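# Move the part from the cabinet rack to the bench

## Task

Lift the part off the rack inside the cabinet and set it down on the bench, without moving any of the rack's rods out of position.

## Robot and tools

Robot: two arms on a table. left_arm carries a five-finger left hand and stands at about (-0.012, +0.245, 0) m in the scene frame. right_arm carries a right hand at about (+0.032, -0.282, 0) m. Both bases are turned only slightly about z. A camera stand sits behind the arms, and loose objects may get nudged now and then.

Frames. Scene frame: origin at table-top height, halfway between the nominal bases, +z up, +x out over the table, +y toward left_arm. Reported hand positions (end_effector_position, metres) and end_effector_quat_wxyz are given in that arm's own base frame. Fixed cameras and the table use the scene frame. Motion offsets are taken along the axes of the arm's current Hand target.

Hand point: a point fixed to the palm, 0.15 m out from the wrist face and 0.05 m in front of the palm. Its +z runs along the straight fingers, +y points out of the palm, and +x runs across the palm away from the thumb on the right hand, toward the thumb on the left hand. Straight fingertips reach 0.06-0.07 m past the point and sit 0.06 m behind it along -y. A wrist bracket on the little-finger side can strike objects.

A row has 28 numbers, each between -1 and 1, always covering both arms. Order: left_arm dx, dy, dz, rx, ry, rz; left hand little, ring, middle, index, thumb_bend, thumb_turn, force_limit, speed; then the same 14 for right_arm. The pose values are offsets from the Hand target as it stood when the action (or call) began, not a pose in absolute terms. 1.0 equals 0.6 m of travel or 180 degrees of turn, and rx, ry, rz together form one rotation vector. Sending the same offset again moves the hand further. Six zeros re-request the current Hand target. The controller keeps any commanded orientation within 40 degrees of the measured one. A hand often rests 1-3 cm short of its target (occasionally 5 cm, usually low) under friction and weight, so this does not by itself mean contact. If it stays short, send the remaining gap as a new offset.

Hand numbers, where +1 is open and -1 is closed. Fingers: +1 straight, -1 curled. thumb_bend: +1 straight, -1 fully bent. thumb_turn: +1 beside the palm, -1 across it, facing the fingers. force_limit runs from about 0 N at -1 to 10 N at +1 (15 N for the two thumb motors). speed is near zero at -1 and full at +0.48 and above, where a full stroke takes 0.49 s. With the thumb turned across, the hand can enclose objects about 0.035-0.065 m thick, or a handle down to about 0.025 m. For a soft grip, close at speed -0.94 or lower. No value means 'unchanged': to keep a hand as it is, resend the eight numbers it last received. If a hand has had no row yet, send its hand_measured values, then its hand_force_limit and hand_speed. To grip harder, raise force_limit and send a target further closed than hand_measured. To release, send a target more open than it.

Tools:
- execute_actions(actions, cameras): actions is a list of actions. Each action holds up to 15 rows, one per 1/30 s step, and a short table keeps its last row until step 15. Every row in an action counts from the same start pose. An empty list returns all camera images.
- move(target, speed, blend, blocking, cameras): drives each hand point in a straight line toward a 28-number row (or a list of up to 15 rows). Offsets are taken from the Hand targets, and every row in a list counts from those same targets. speed is in m/s, from 0.002 to 4.3, default 0.25; turning is capped at twice that in rad/s. blend (m) rounds the corners between list points. A move lasts at most 10 s and does not steer around obstacles. Faster moves strike harder and wander more. Keep paths away from an arm's own base. blocking=false returns after about 0.5 s while the motion continues.
- wait(seconds 0-10): lets time pass with the last commands held.
- stop: brakes a running move.
- zoom_image(camera, region [x0,y0,x1,y1] in pixels, at most 504x504): a closer look at the latest image.
- show_instructions: shows the task's reference images.
- finished_scene: ends the scene for good.

Cameras: cam_head_left, cam_head_right, cam_high, cam_low (672x504), cam_left_wrist, cam_right_wrist (616x616 fisheye). Calibration is given but may be off by a few degrees or millimetres.

Results report each arm's pose, its Hand target (the base for the next offsets), joint positions, velocities and torques, and per-hand hand_measured, hand_stopped_by (moving, target, force, stalled, fault), hand_load_n (a drop to about 0 suggests the grip was lost), hand_force_limit and hand_speed. move adds a 'move:' line giving the ending (done, off_target, moving, held, fault) and any limits (paced = clipped, held = steps withheld). MOTOR HOT warns of heating. At 100 °C the arm goes limp for 30-60 s, so avoid long stretched-out holds or pushing against things.

Avoid: dropping the part or releasing it while it is moving, hitting the cabinet or rack hard, knocking rods loose, letting anything fall off the table, strong pushes, overloading the fingers, and any contact between the two arms or hands. To end a push, command the target back past the hand point.

Each tool is called as a command line: name --argument value for each argument, lists and objects as JSON in quotes; but a table of rows of numbers goes row by row, as --pt "numbers of a row", without its own name.

Reference images:

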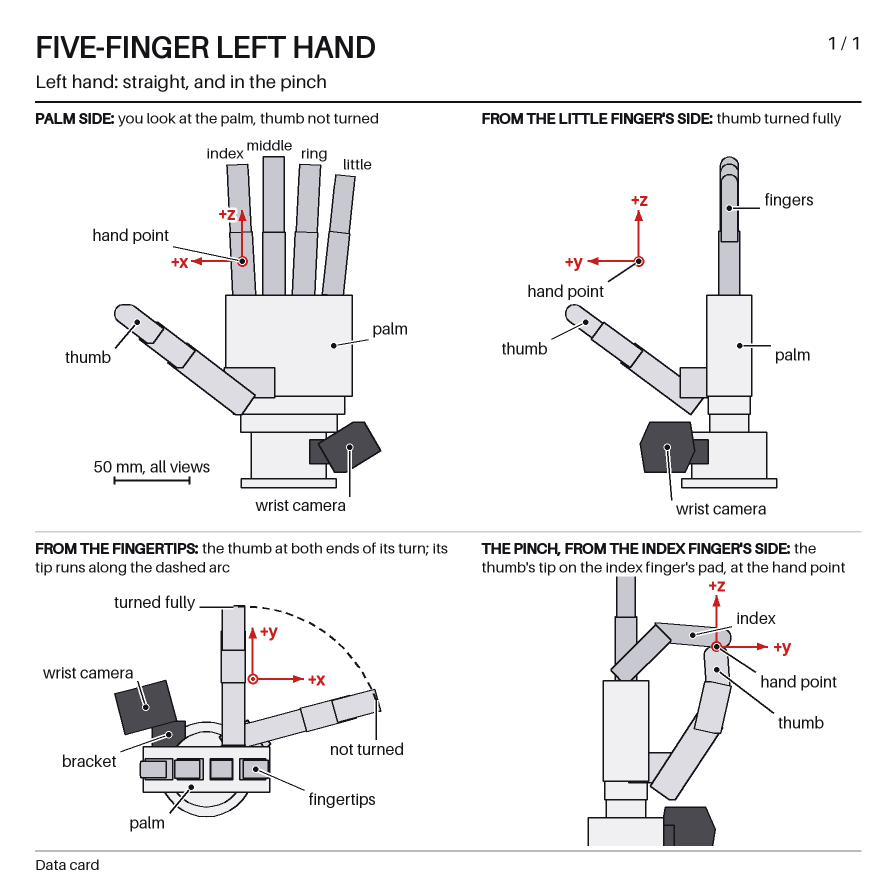

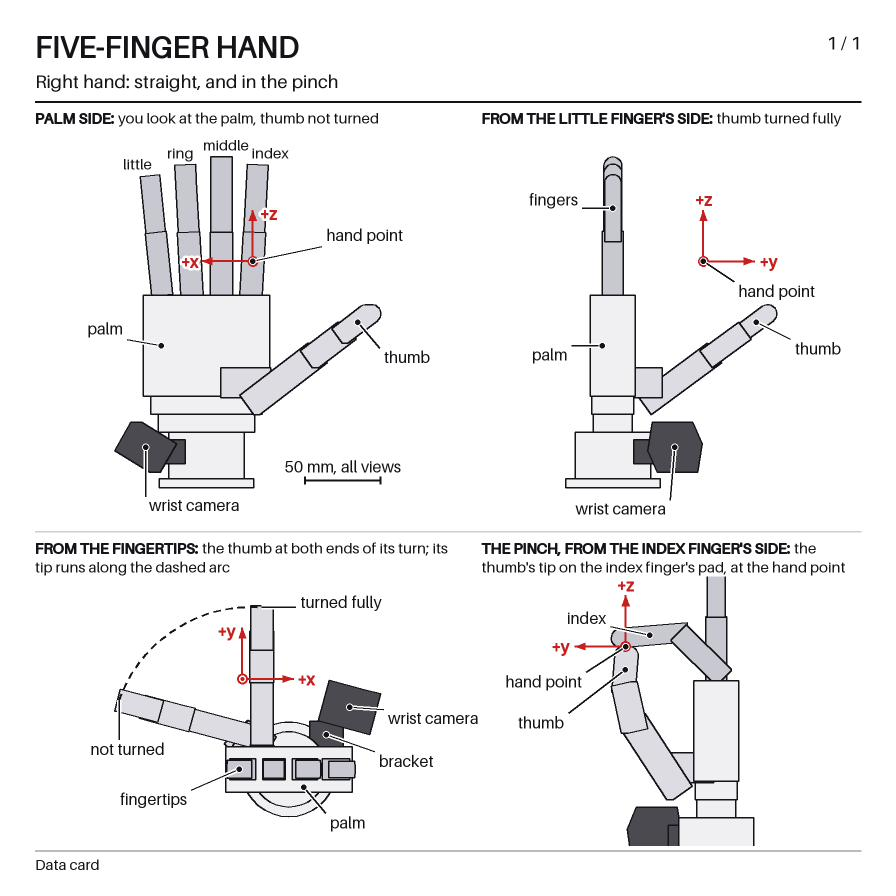

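## Session

execute_actions --actions '[]'

Scene clock: 0.00 s.
left_arm: end_effector_position=(+0.4207, +0.1657, +0.3053) hand_measured=(+1.000, +1.000, +1.000, +1.000, +1.000, +1.000) hand_load_n=(+0.0, +0.0, +0.0, +0.0, +0.0, +0.0) hand_stopped_by=(target, target, target, target, target, target) hand_force_limit=0.00 hand_speed=-0.80 end_effector_quat_wxyz=(-0.097, +0.755, -0.612, +0.217) | right_arm: end_effector_position=(+0.0419, -0.1841, +0.1696) hand_measured=(+1.000, +1.000, +1.000, +1.000, +1.000, +1.000) hand_load_n=(+0.0, +0.0, +0.5, +0.0, +0.0, +0.0) hand_stopped_by=(target, target, target, target, target, target) hand_force_limit=0.00 hand_speed=-0.80 end_effector_quat_wxyz=(-0.003, -0.369, +0.930, -0.002)
Joint positions: left_arm=[0.548 1.451 1.584 -1.359 0.341 0.279] | right_arm=[-1.326 1.006 0.878 -1.439 0.005 -0.51]
Joint velocities: within noise
Joint torques (N m): no reading
Heat: left arm: hottest wrist pitch 26 °C; right arm: hottest shoulder 23 °C.
Hand target: left_arm +0.4256, +0.1687, +0.3152; -0.109, +0.751, -0.612, +0.221 | right_arm +0.0440, -0.1926, +0.1786; -0.005, -0.369, +0.929, -0.017

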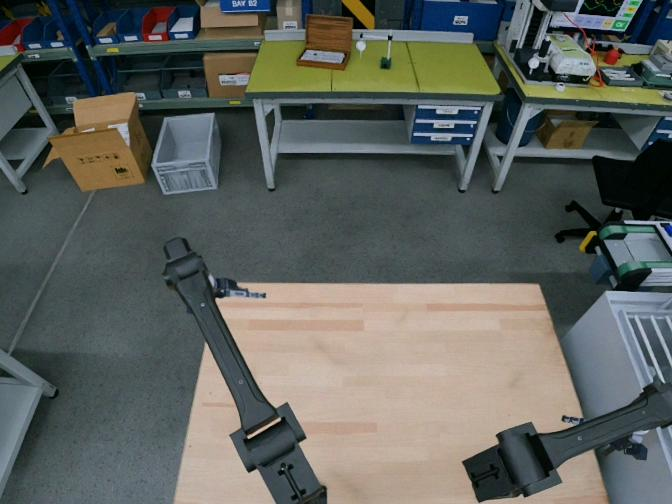

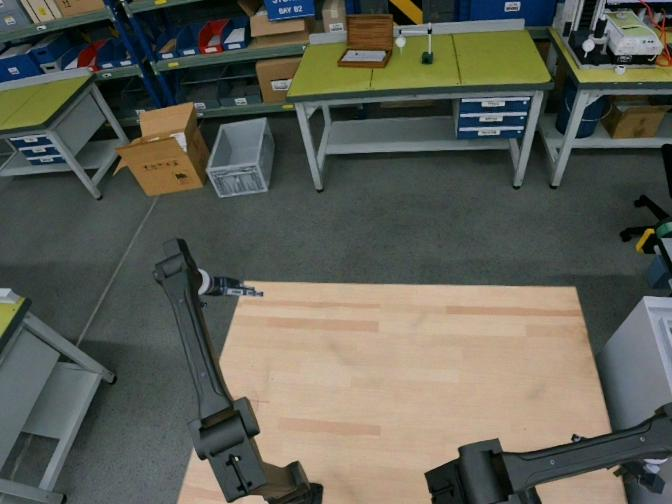

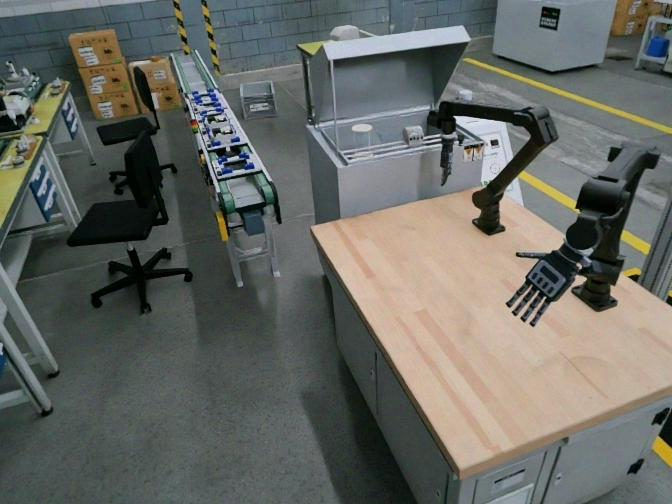

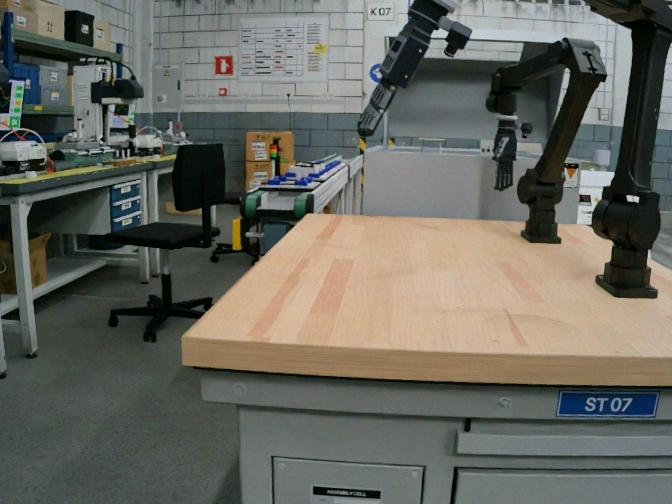

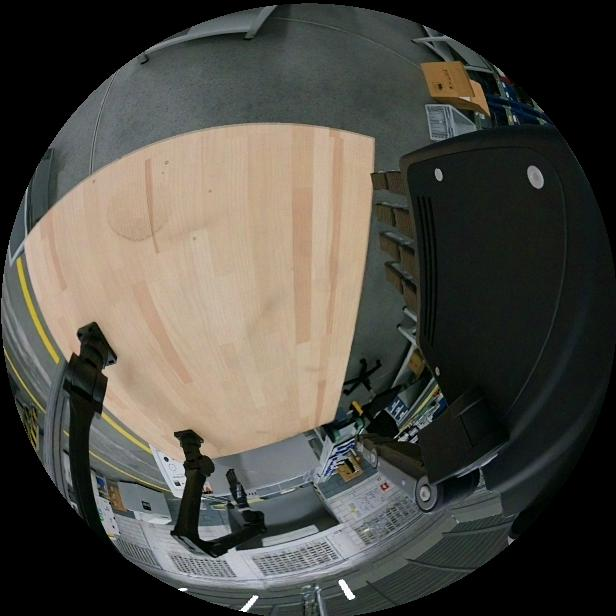

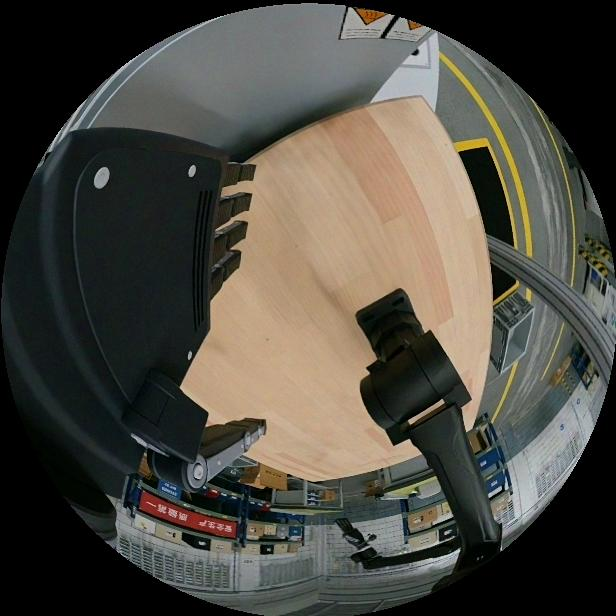

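zoom_image --camera "cam_high" --region '[290, 20, 500, 220]'

zoom_image --camera "cam_head_left" --region '[540, 260, 672, 500]'

zoom_image --camera "cam_head_right" --region '[560, 260, 672, 500]'

zoom_image --camera "cam_low" --region '[340, 20, 672, 270]'

zoom_image --camera "cam_right_wrist" --region '[60, 0, 500, 250]'

Scaled by 2.400 from the camera's 672x504 image, which has a finer 960x720 frame.

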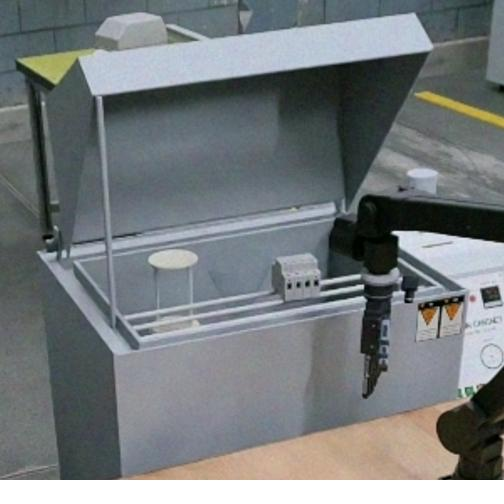

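Scaled by 2.100 from the camera's 672x504 image, which has a finer 960x720 frame.

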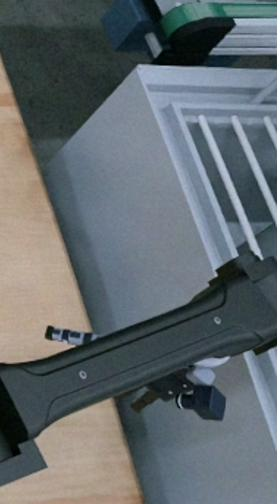

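Scaled by 2.100 from the camera's 672x504 image, which has a finer 960x720 frame.

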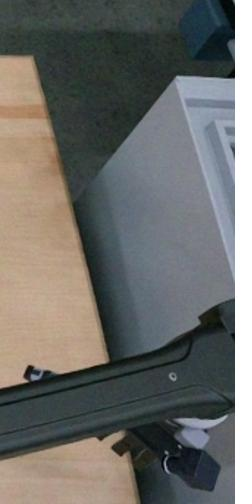

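Scaled by 1.518 from the camera's 672x504 image, which has a finer 960x720 frame.

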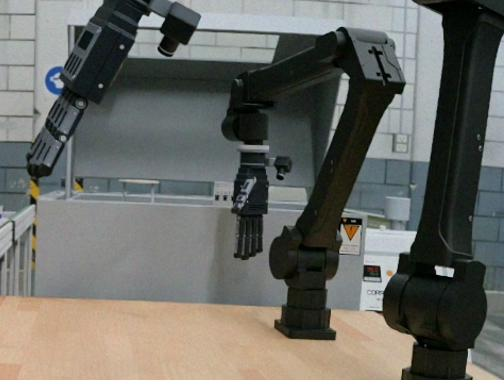

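Scaled by 1.145 from the camera's 616x616 image, which has a finer 880x880 frame.

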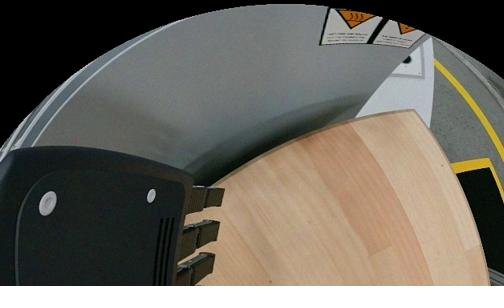

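move --pt "0 0 0 0 0 0 1 1 1 1 1 1 0 -0.8 0 0 -0.288 0 0 0.1 1 1 1 1 1 1 0 -0.8" --pt "0 0 0 0 0 0 1 1 1 1 1 1 0 -0.8 0.237 -0.266 -0.288 0 0 0.25 1 1 1 1 1 1 0 -0.8" --blend '[0.04, 0]' --cameras '["all"]'

Scene clock: 8.03 s.
left_arm: end_effector_position=(+0.4207, +0.1657, +0.3053) hand_measured=(+1.000, +1.000, +1.000, +1.000, +1.000, +1.000) hand_load_n=(+0.0, +0.0, +0.0, +0.0, +0.0, +0.0) hand_stopped_by=(target, target, target, target, target, target) hand_force_limit=0.00 hand_speed=-0.80 end_effector_quat_wxyz=(-0.097, +0.755, -0.612, +0.217) | right_arm: end_effector_position=(+0.0544, -0.3928, +0.3401) hand_measured=(+1.000, +1.000, +1.000, +1.000, +1.000, +1.000) hand_load_n=(+0.0, +0.0, +0.0, +0.0, -0.5, +0.0) hand_stopped_by=(target, target, target, target, target, target) hand_force_limit=0.00 hand_speed=-0.80 end_effector_quat_wxyz=(+0.011, +0.004, +0.998, -0.070)
Joint positions: left_arm=[0.548 1.451 1.584 -1.359 0.341 0.279] | right_arm=[-1.525 1.457 1.719 -1.692 -0.015 0.054]
Joint torques (N m): left_arm=[-0.56 -11.87 9.92 1.32 0.4 -0.01] | right_arm=[0.56 -9.76 11.74 0.51 -0.09 0.02]
Heat: left arm: hottest elbow 26 °C; right arm: hottest shoulder 23 °C.
Hand target: left_arm +0.4256, +0.1687, +0.3152; -0.109, +0.751, -0.612, +0.221 | right_arm +0.0492, -0.4001, +0.3590; +0.002, +0.015, +1.000, -0.018
Off the commanded pose: left_arm 0.011 m, 2 deg | right_arm 0.021 m, 6 deg.
joint sent to its limit (right arm) — joint 4 (wrist pitch), lower limit. The joint targets are off in orientation, not in position.
move: off_target (left_arm, right_arm)
camera_calibration:
cam_right_wrist: T_world_to_cam=[[-0.242644, 0.957463, -0.156169, 0.440275], [0.805234, 0.288557, 0.518009, -0.107794], [0.541038, -0.000061061, -0.840998, 0.379669], [0, 0, 0, 1]] pos_world=[-0.0117856, -0.390419, 0.443897]

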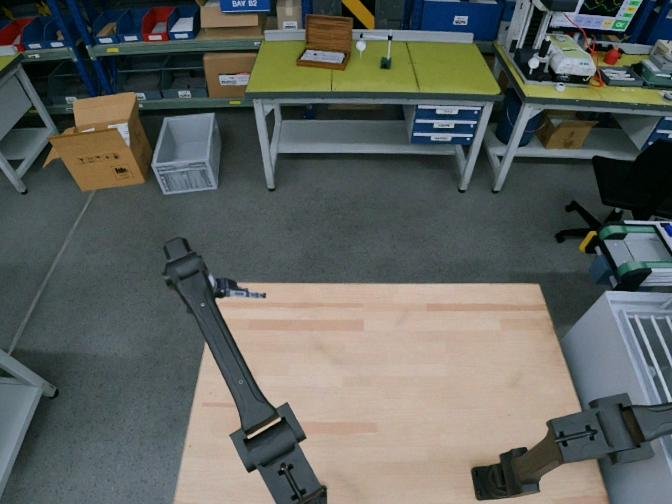

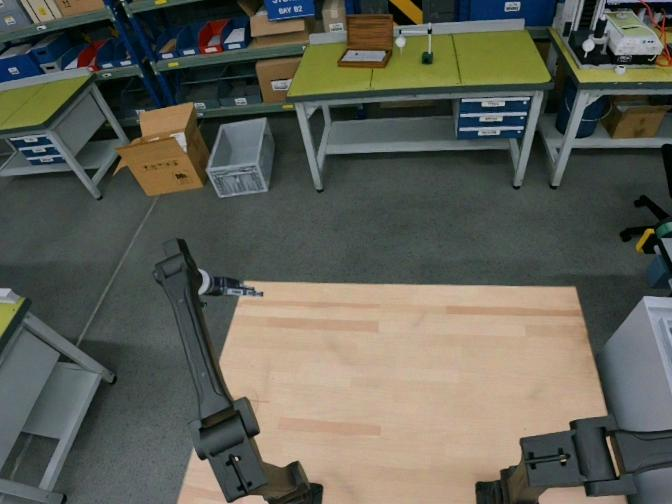

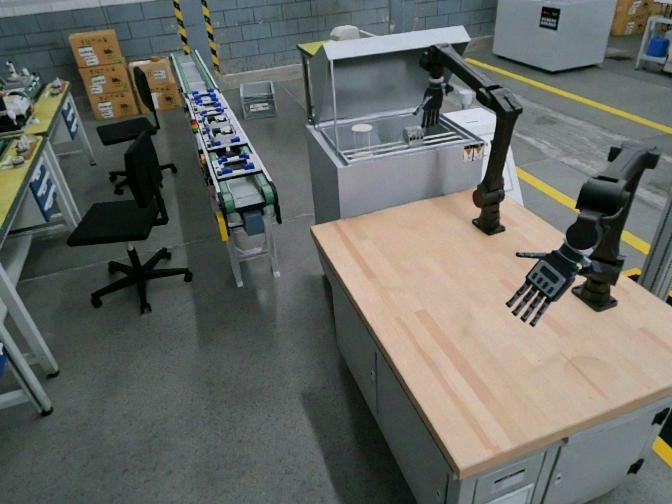

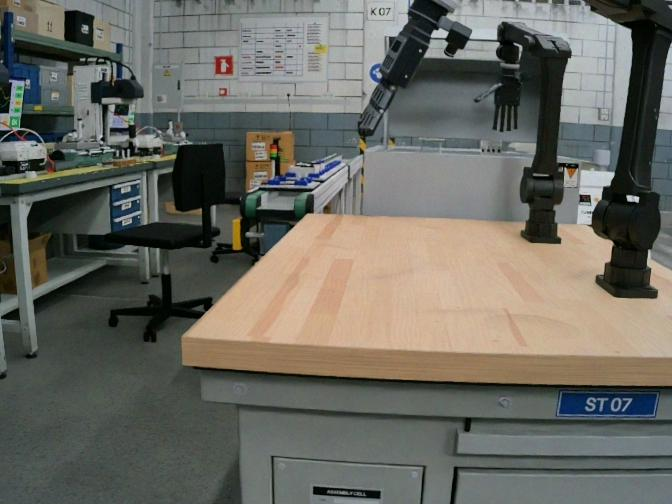

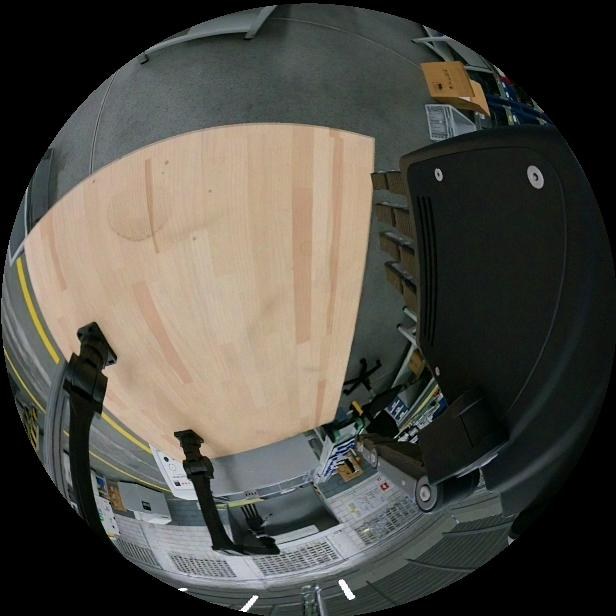

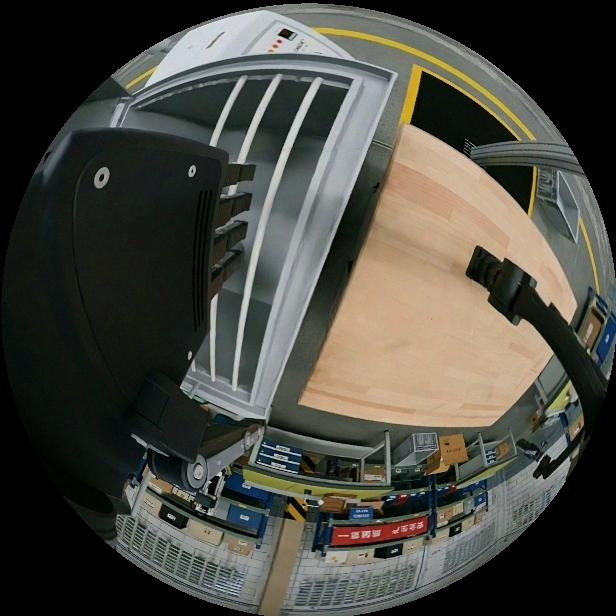

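zoom_image --camera "cam_high" --region '[300, 20, 500, 200]'

zoom_image --camera "cam_right_wrist" --region '[100, 50, 400, 430]'

zoom_image --camera "cam_high" --region '[330, 100, 450, 180]'

zoom_image --camera "cam_low" --region '[360, 100, 560, 230]'

Scaled by 2.520 from the camera's 672x504 image, which has a finer 960x720 frame.

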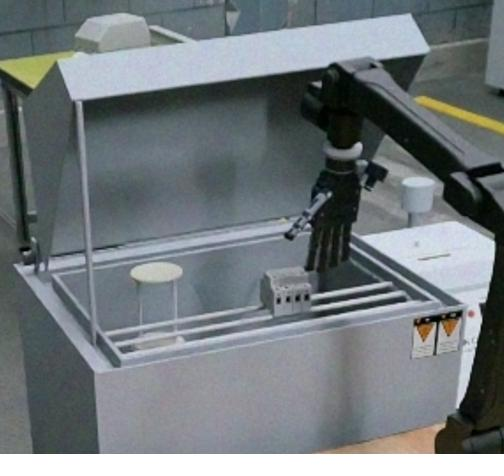

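Scaled by 1.326 from the camera's 616x616 image, which has a finer 880x880 frame.

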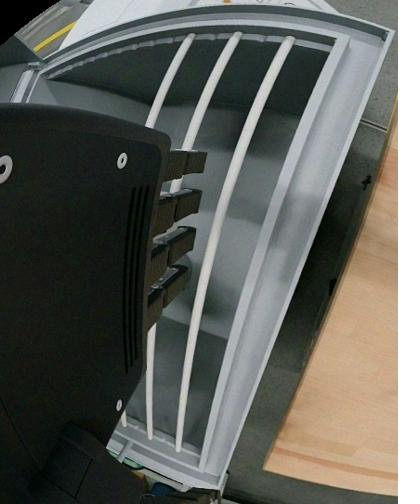

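Scaled by 4.200 from the camera's 672x504 image, which has a finer 960x720 frame.

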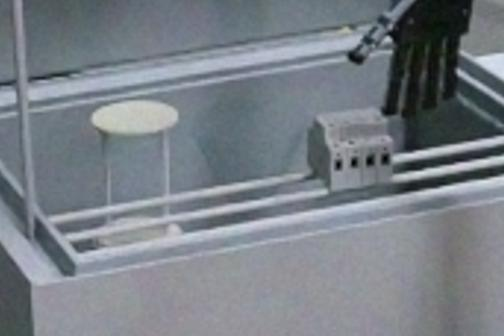

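Scaled by 2.520 from the camera's 672x504 image, which has a finer 960x720 frame.

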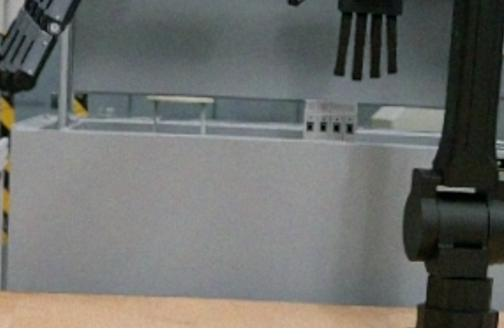

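move --target '[0,0,0,0,0,0,1,1,1,1,1,1,0,-0.8, -0.04,-0.17,-0.112,0.194,0,0,1,1,1,1,1,1,0,-0.8]' --cameras '["all"]'

Scene clock: 13.93 s.
left_arm: end_effector_position=(+0.4207, +0.1657, +0.3053) hand_measured=(+1.000, +1.000, +1.000, +1.000, +1.000, +1.000) hand_load_n=(+0.0, +0.0, +0.0, +0.0, +0.0, +0.0) hand_stopped_by=(target, target, target, target, target, target) hand_force_limit=0.00 hand_speed=-0.80 end_effector_quat_wxyz=(-0.097, +0.755, -0.612, +0.217) | right_arm: end_effector_position=(+0.0610, -0.4916, +0.3989) hand_measured=(+1.000, +1.000, +1.000, +1.000, +1.000, +1.000) hand_load_n=(+0.0, +0.0, +0.0, +0.0, +0.0, +0.0) hand_stopped_by=(target, target, target, target, target, target) hand_force_limit=0.00 hand_speed=-0.80 end_effector_quat_wxyz=(-0.009, +0.017, +0.961, -0.277)
Joint positions: left_arm=[0.548 1.451 1.584 -1.359 0.341 0.279] | right_arm=[-1.493 1.457 1.844 -1.399 0.068 0.093]
Joint torques (N m): left_arm=[-0.62 -11.63 10.04 1.35 0.41 0] | right_arm=[2.96 -10.93 12.22 2.36 0.1 0.03]
Heat: left arm: hottest elbow 28 °C; right arm: hottest shoulder 23 °C.
Hand target: left_arm +0.4256, +0.1687, +0.3152; -0.109, +0.751, -0.612, +0.221 | right_arm +0.0699, -0.5004, +0.4297; -0.003, +0.015, +0.948, -0.317
Off the commanded pose: left_arm 0.011 m, 2 deg | right_arm 0.033 m, 5 deg.
move: off_target (left_arm, right_arm)
camera_calibration:
cam_right_wrist: T_world_to_cam=[[-0.225693, 0.819193, -0.527244, 0.624631], [0.834304, 0.441962, 0.329555, 0.0338173], [0.502991, -0.365503, -0.783203, 0.225235], [0, 0, 0, 1]] pos_world=[-0.000530099, -0.444315, 0.494593]

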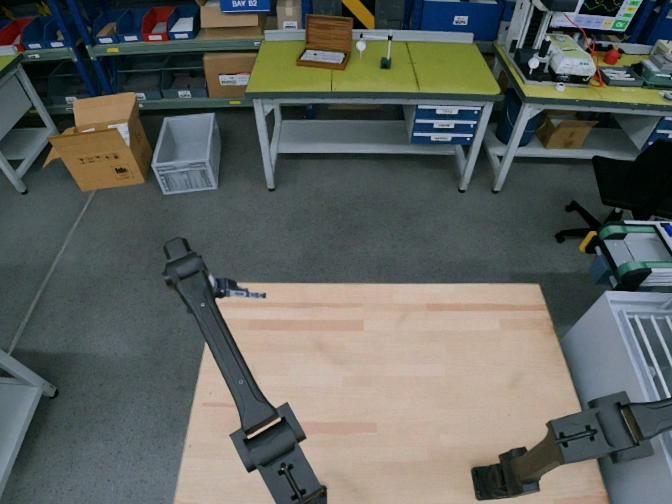

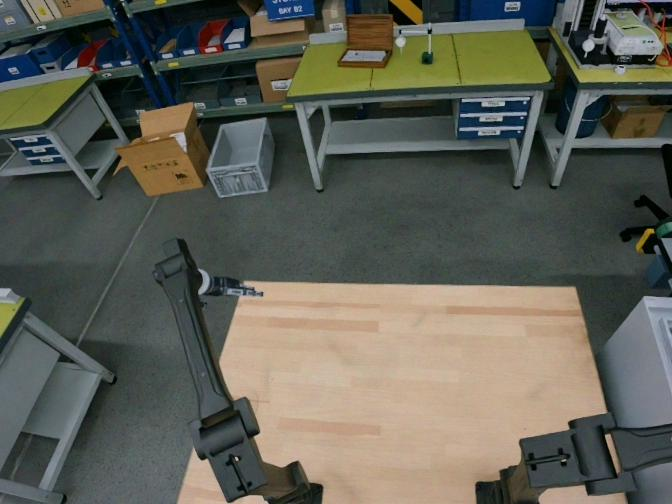

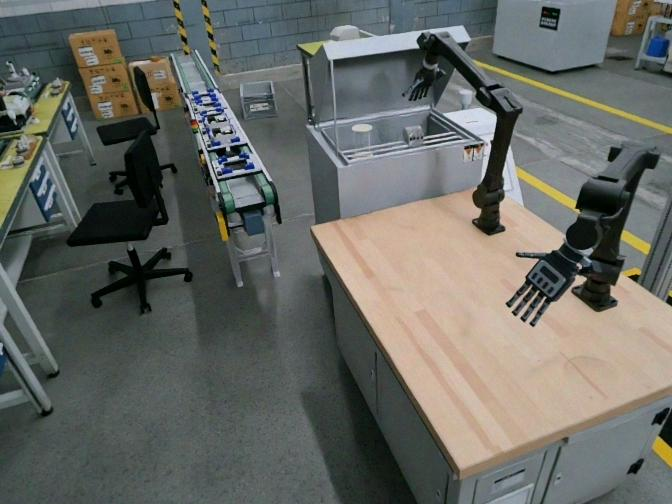

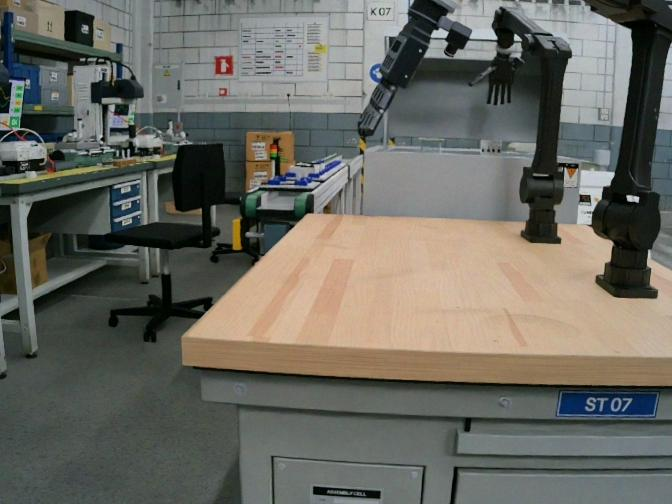

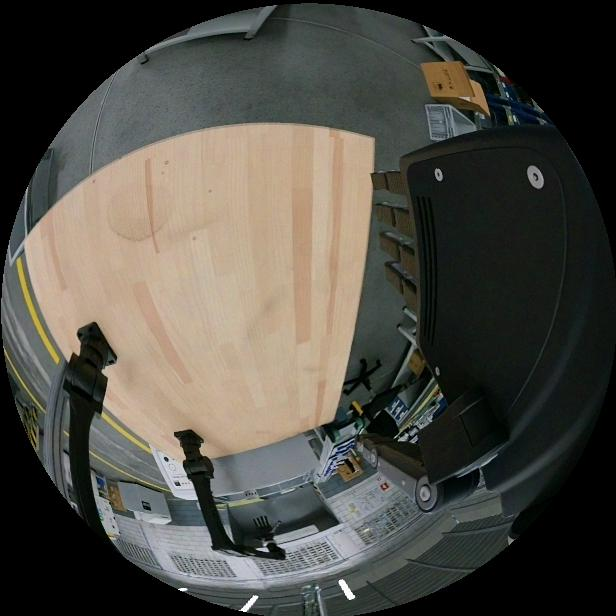

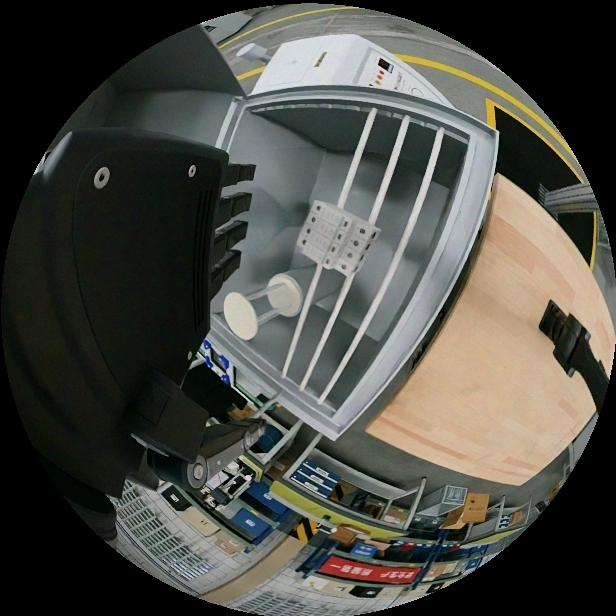

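zoom_image --camera "cam_right_wrist" --region '[270, 150, 430, 310]'

zoom_image --camera "cam_right_wrist" --region '[200, 70, 520, 440]'

zoom_image --camera "cam_high" --region '[370, 90, 450, 170]'

Scaled by 3.150 from the camera's 616x616 image, which has a finer 880x880 frame.

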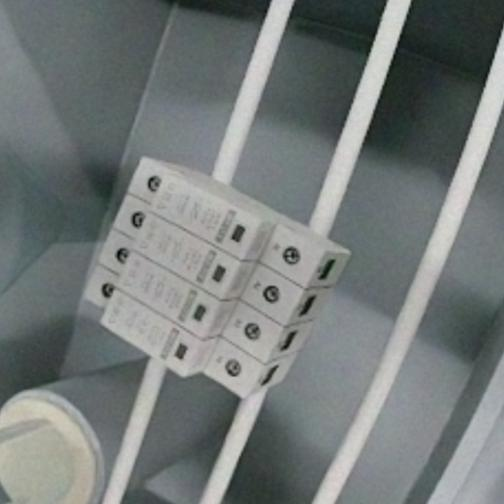

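Scaled by 1.362 from the camera's 616x616 image, which has a finer 880x880 frame.

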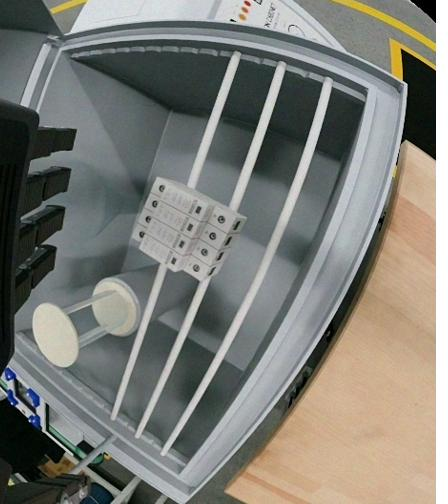

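Scaled by 6.300 from the camera's 672x504 image, which has a finer 960x720 frame.

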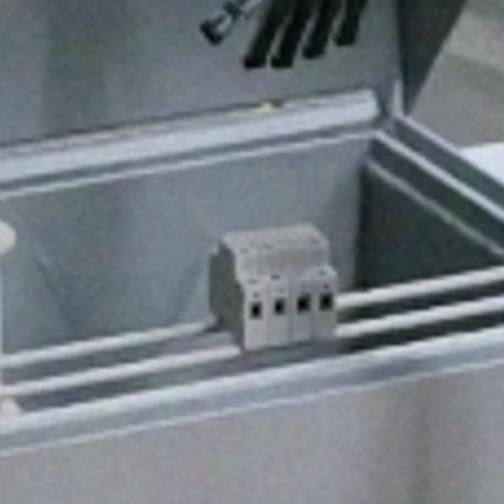

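move --target '[0,0,0,0,0,0,1,1,1,1,1,1,0,-0.8, -0.004,-0.018,0.139,0.122,0,0,1,1,1,1,1,-1,0,0]' --cameras '["cam_high","cam_low","cam_right_wrist"]'

zoom_image --camera "cam_right_wrist" --region '[200, 70, 520, 440]'

zoom_image --camera "cam_high" --region '[370, 90, 450, 170]'

Scene clock: 24.47 s.
left_arm: end_effector_position=(+0.4207, +0.1657, +0.3053) hand_measured=(+1.000, +1.000, +1.000, +1.000, +1.000, +1.000) hand_load_n=(+0.0, +0.0, +0.0, +0.0, +0.0, -0.5) hand_stopped_by=(target, target, target, target, target, target) hand_force_limit=0.00 hand_speed=-0.80 end_effector_quat_wxyz=(-0.097, +0.755, -0.612, +0.217) | right_arm: end_effector_position=(+0.0619, -0.5582, +0.3523) hand_measured=(+1.000, +1.000, +1.000, +1.000, +1.000, -1.000) hand_load_n=(+0.0, +0.0, +0.0, +0.0, +0.0, +0.0) hand_stopped_by=(target, target, target, target, target, target) hand_force_limit=0.00 hand_speed=0.00 end_effector_quat_wxyz=(-0.009, +0.024, +0.882, -0.470)
Joint positions: left_arm=[0.548 1.451 1.584 -1.359 0.341 0.279] | right_arm=[-1.485 1.308 1.408 -0.695 0.11 0.083]
Joint torques (N m): left_arm=[-0.73 -11.75 9.98 1.29 0.42 -0.01] | right_arm=[2.96 -10.46 9.51 3.08 0.11 -0.18]
Heat: left arm: hottest elbow 30 °C; right arm: hottest elbow 24 °C.
Hand target: left_arm +0.4256, +0.1687, +0.3152; -0.109, +0.751, -0.612, +0.221 | right_arm +0.0707, -0.5592, +0.3695; -0.006, +0.014, +0.871, -0.492
Off the commanded pose: left_arm 0.011 m, 2 deg | right_arm 0.019 m, 3 deg.
move: off_target (left_arm, right_arm)
camera_calibration:
cam_right_wrist: T_world_to_cam=[[-0.218577, 0.537415, -0.814499, 0.598341], [0.84196, 0.525801, 0.120982, 0.197538], [0.493282, -0.659332, -0.56741, -0.0755638], [0, 0, 0, 1]] pos_world=[0.00173884, -0.475245, 0.420574]
Images, in order (width x height): cam_high 672x504, cam_low 672x504, cam_right_wrist 616x616.

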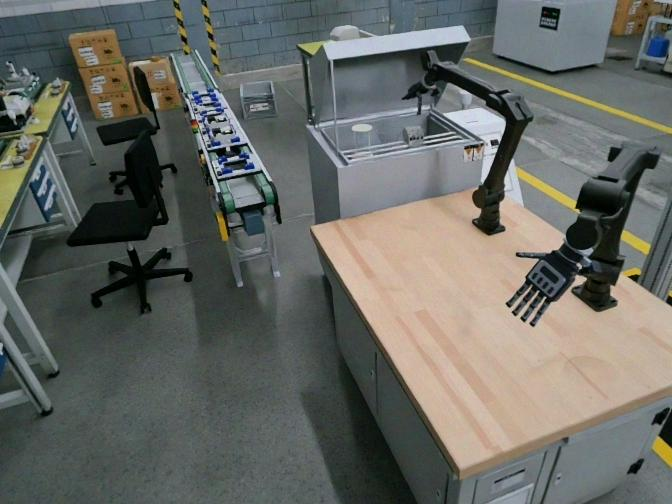

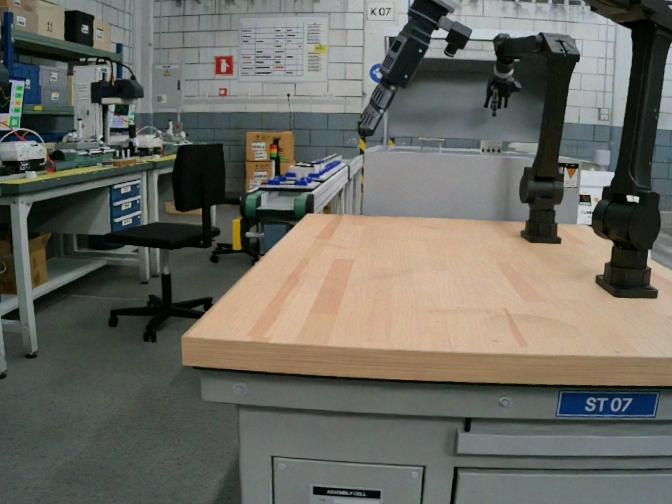

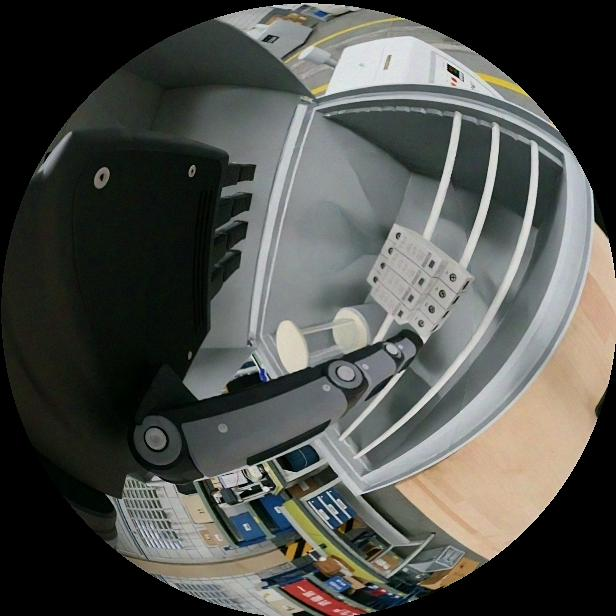

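Scaled by 1.362 from the camera's 616x616 image, which has a finer 880x880 frame.

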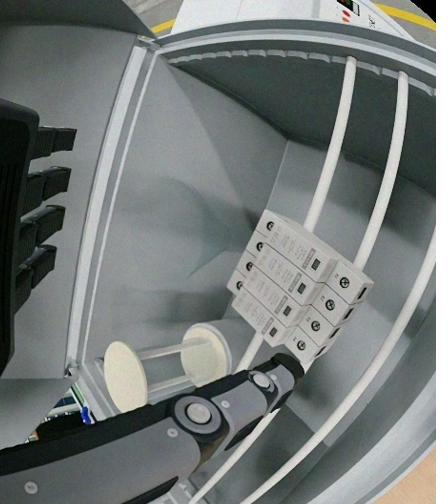

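Scaled by 6.300 from the camera's 672x504 image, which has a finer 960x720 frame.

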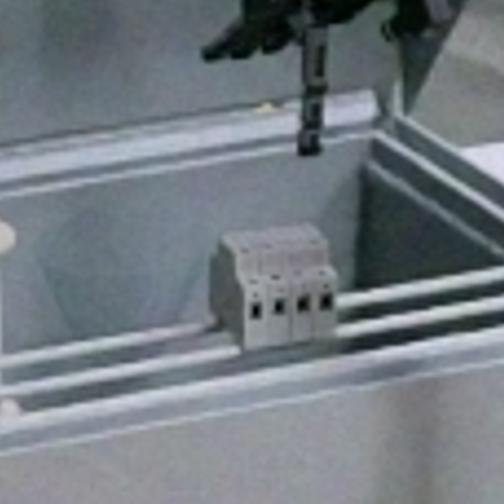

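zoom_image --camera "cam_right_wrist" --region '[350, 210, 490, 350]'

Scaled by 3.600 from the camera's 616x616 image, which has a finer 880x880 frame.

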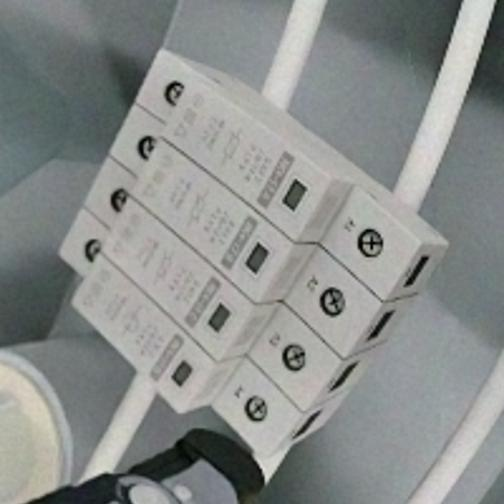

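zoom_image --camera "cam_high" --region '[398, 120, 428, 150]'

zoom_image --camera "cam_low" --region '[465, 125, 515, 165]'

zoom_image --camera "cam_right_wrist" --region '[360, 215, 480, 335]'

Scaled by 16.800 from the camera's 672x504 image, which has a finer 960x720 frame.

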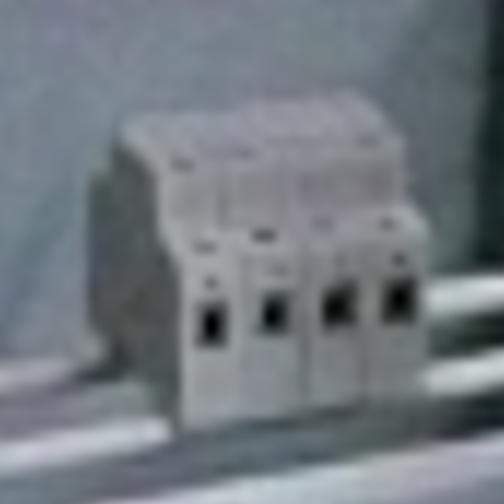

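Scaled by 10.080 from the camera's 672x504 image, which has a finer 960x720 frame.

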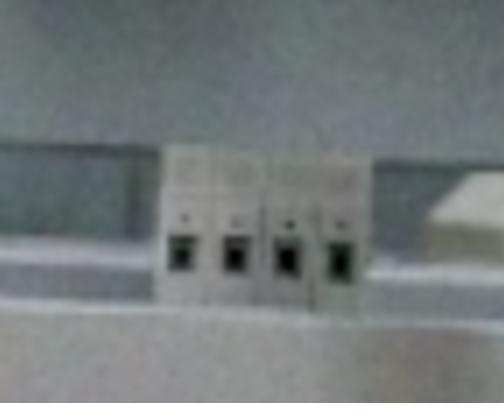

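Scaled by 4.200 from the camera's 616x616 image, which has a finer 880x880 frame.

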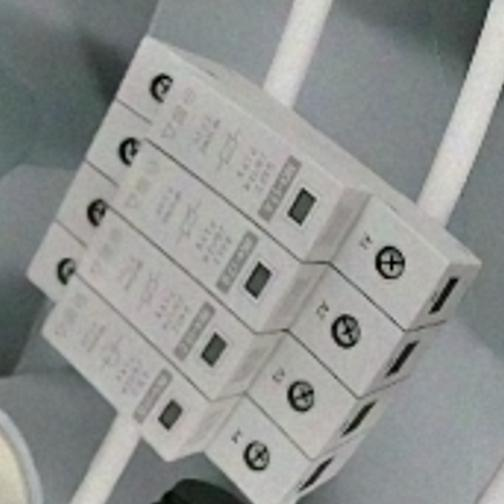

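zoom_image --camera "cam_right_wrist" --region '[300, 250, 480, 430]'

Scaled by 2.800 from the camera's 616x616 image, which has a finer 880x880 frame.

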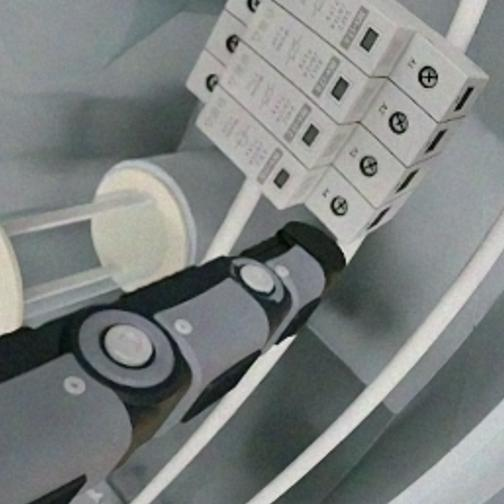

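move --target '[0,0,0,0,0,0,1,1,1,1,1,1,0,-0.8, 0.003,0.073,0.0265,0,0,0,0.5,0.5,0.5,0.5,0.56,-1,0,0]' --cameras '["cam_high","cam_low","cam_right_wrist"]' --speed 0.12

zoom_image --camera "cam_right_wrist" --region '[200, 100, 500, 400]'

zoom_image --camera "cam_high" --region '[390, 95, 450, 155]'

Scene clock: 38.67 s.
left_arm: end_effector_position=(+0.4207, +0.1657, +0.3053) hand_measured=(+1.000, +1.000, +1.000, +1.000, +1.000, +1.000) hand_load_n=(+0.0, +0.0, +0.0, +0.0, +0.0, -0.5) hand_stopped_by=(target, target, target, target, target, target) hand_force_limit=0.00 hand_speed=-0.80 end_effector_quat_wxyz=(-0.097, +0.755, -0.612, +0.217) | right_arm: end_effector_position=(+0.0610, -0.5476, +0.3060) hand_measured=(+0.500, +0.500, +0.500, +0.500, +0.560, -1.000) hand_load_n=(+0.0, +0.0, +0.0, +0.0, +0.0, +0.0) hand_stopped_by=(target, target, target, target, target, target) hand_force_limit=0.00 hand_speed=0.00 end_effector_quat_wxyz=(-0.009, +0.024, +0.882, -0.470)
Joint positions: left_arm=[0.548 1.451 1.584 -1.359 0.341 0.279] | right_arm=[-1.485 1.276 1.258 -0.578 0.11 0.082]
Joint torques (N m): left_arm=[-0.79 -11.75 10 1.37 0.41 0] | right_arm=[2.96 -9.99 9.7 3.04 0.08 -0.17]
Heat: left arm: hottest elbow 32 °C; right arm: hottest elbow 25 °C.
Hand target: left_arm +0.4256, +0.1687, +0.3152; -0.109, +0.751, -0.612, +0.221 | right_arm +0.0693, -0.5501, +0.3238; -0.006, +0.014, +0.871, -0.491
Off the commanded pose: left_arm 0.011 m, 2 deg | right_arm 0.020 m, 3 deg.
move: off_target (left_arm, right_arm)
camera_calibration:
cam_right_wrist: T_world_to_cam=[[-0.219422, 0.538343, -0.813659, 0.554976], [0.841854, 0.525972, 0.120975, 0.198532], [0.493088, -0.658438, -0.568616, -0.0934924], [0, 0, 0, 1]] pos_world=[0.000738813, -0.464749, 0.374383]
Images, in order (width x height): cam_high 672x504, cam_low 672x504, cam_right_wrist 616x616.

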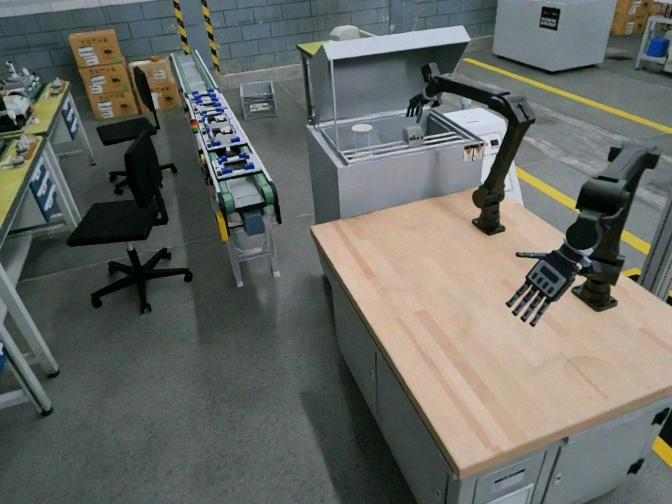

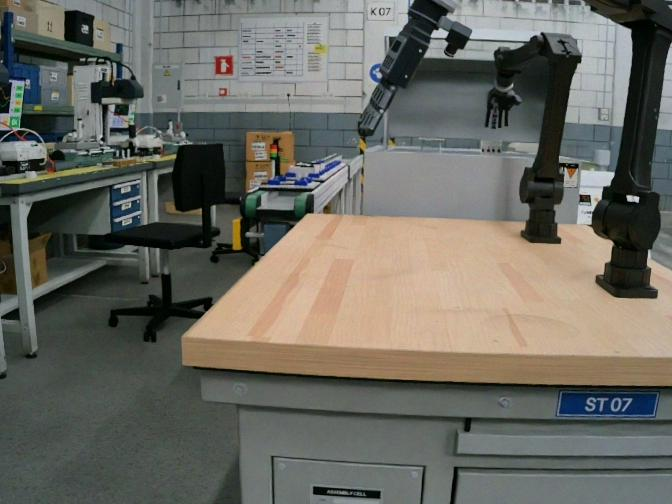

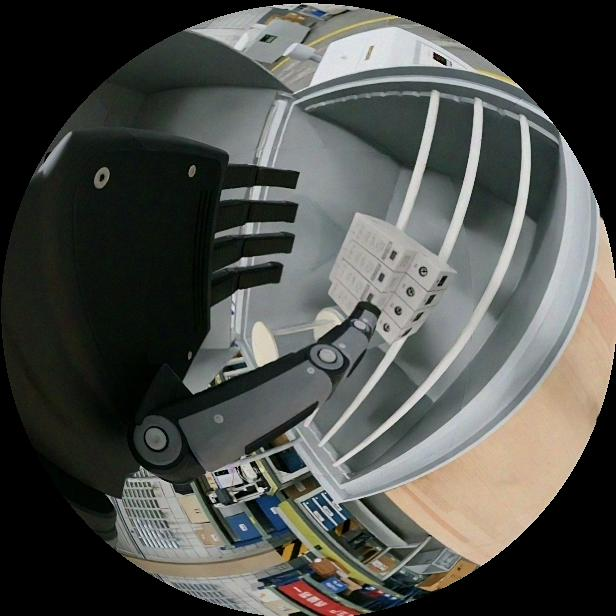

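Scaled by 1.680 from the camera's 616x616 image, which has a finer 880x880 frame.

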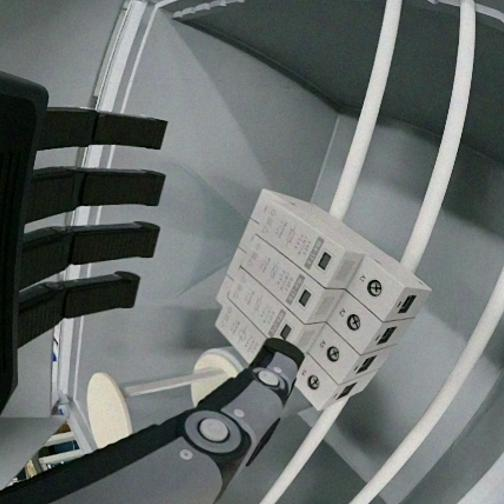

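Scaled by 8.400 from the camera's 672x504 image, which has a finer 960x720 frame.

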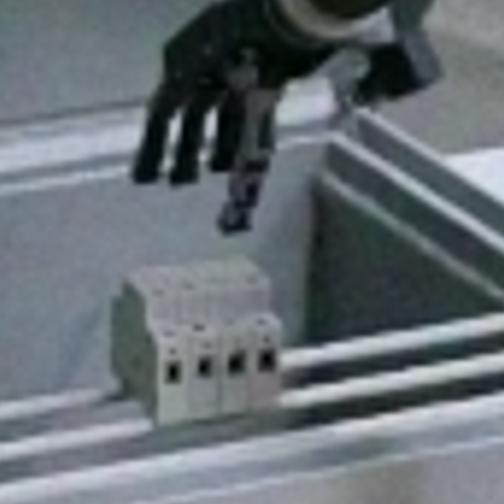

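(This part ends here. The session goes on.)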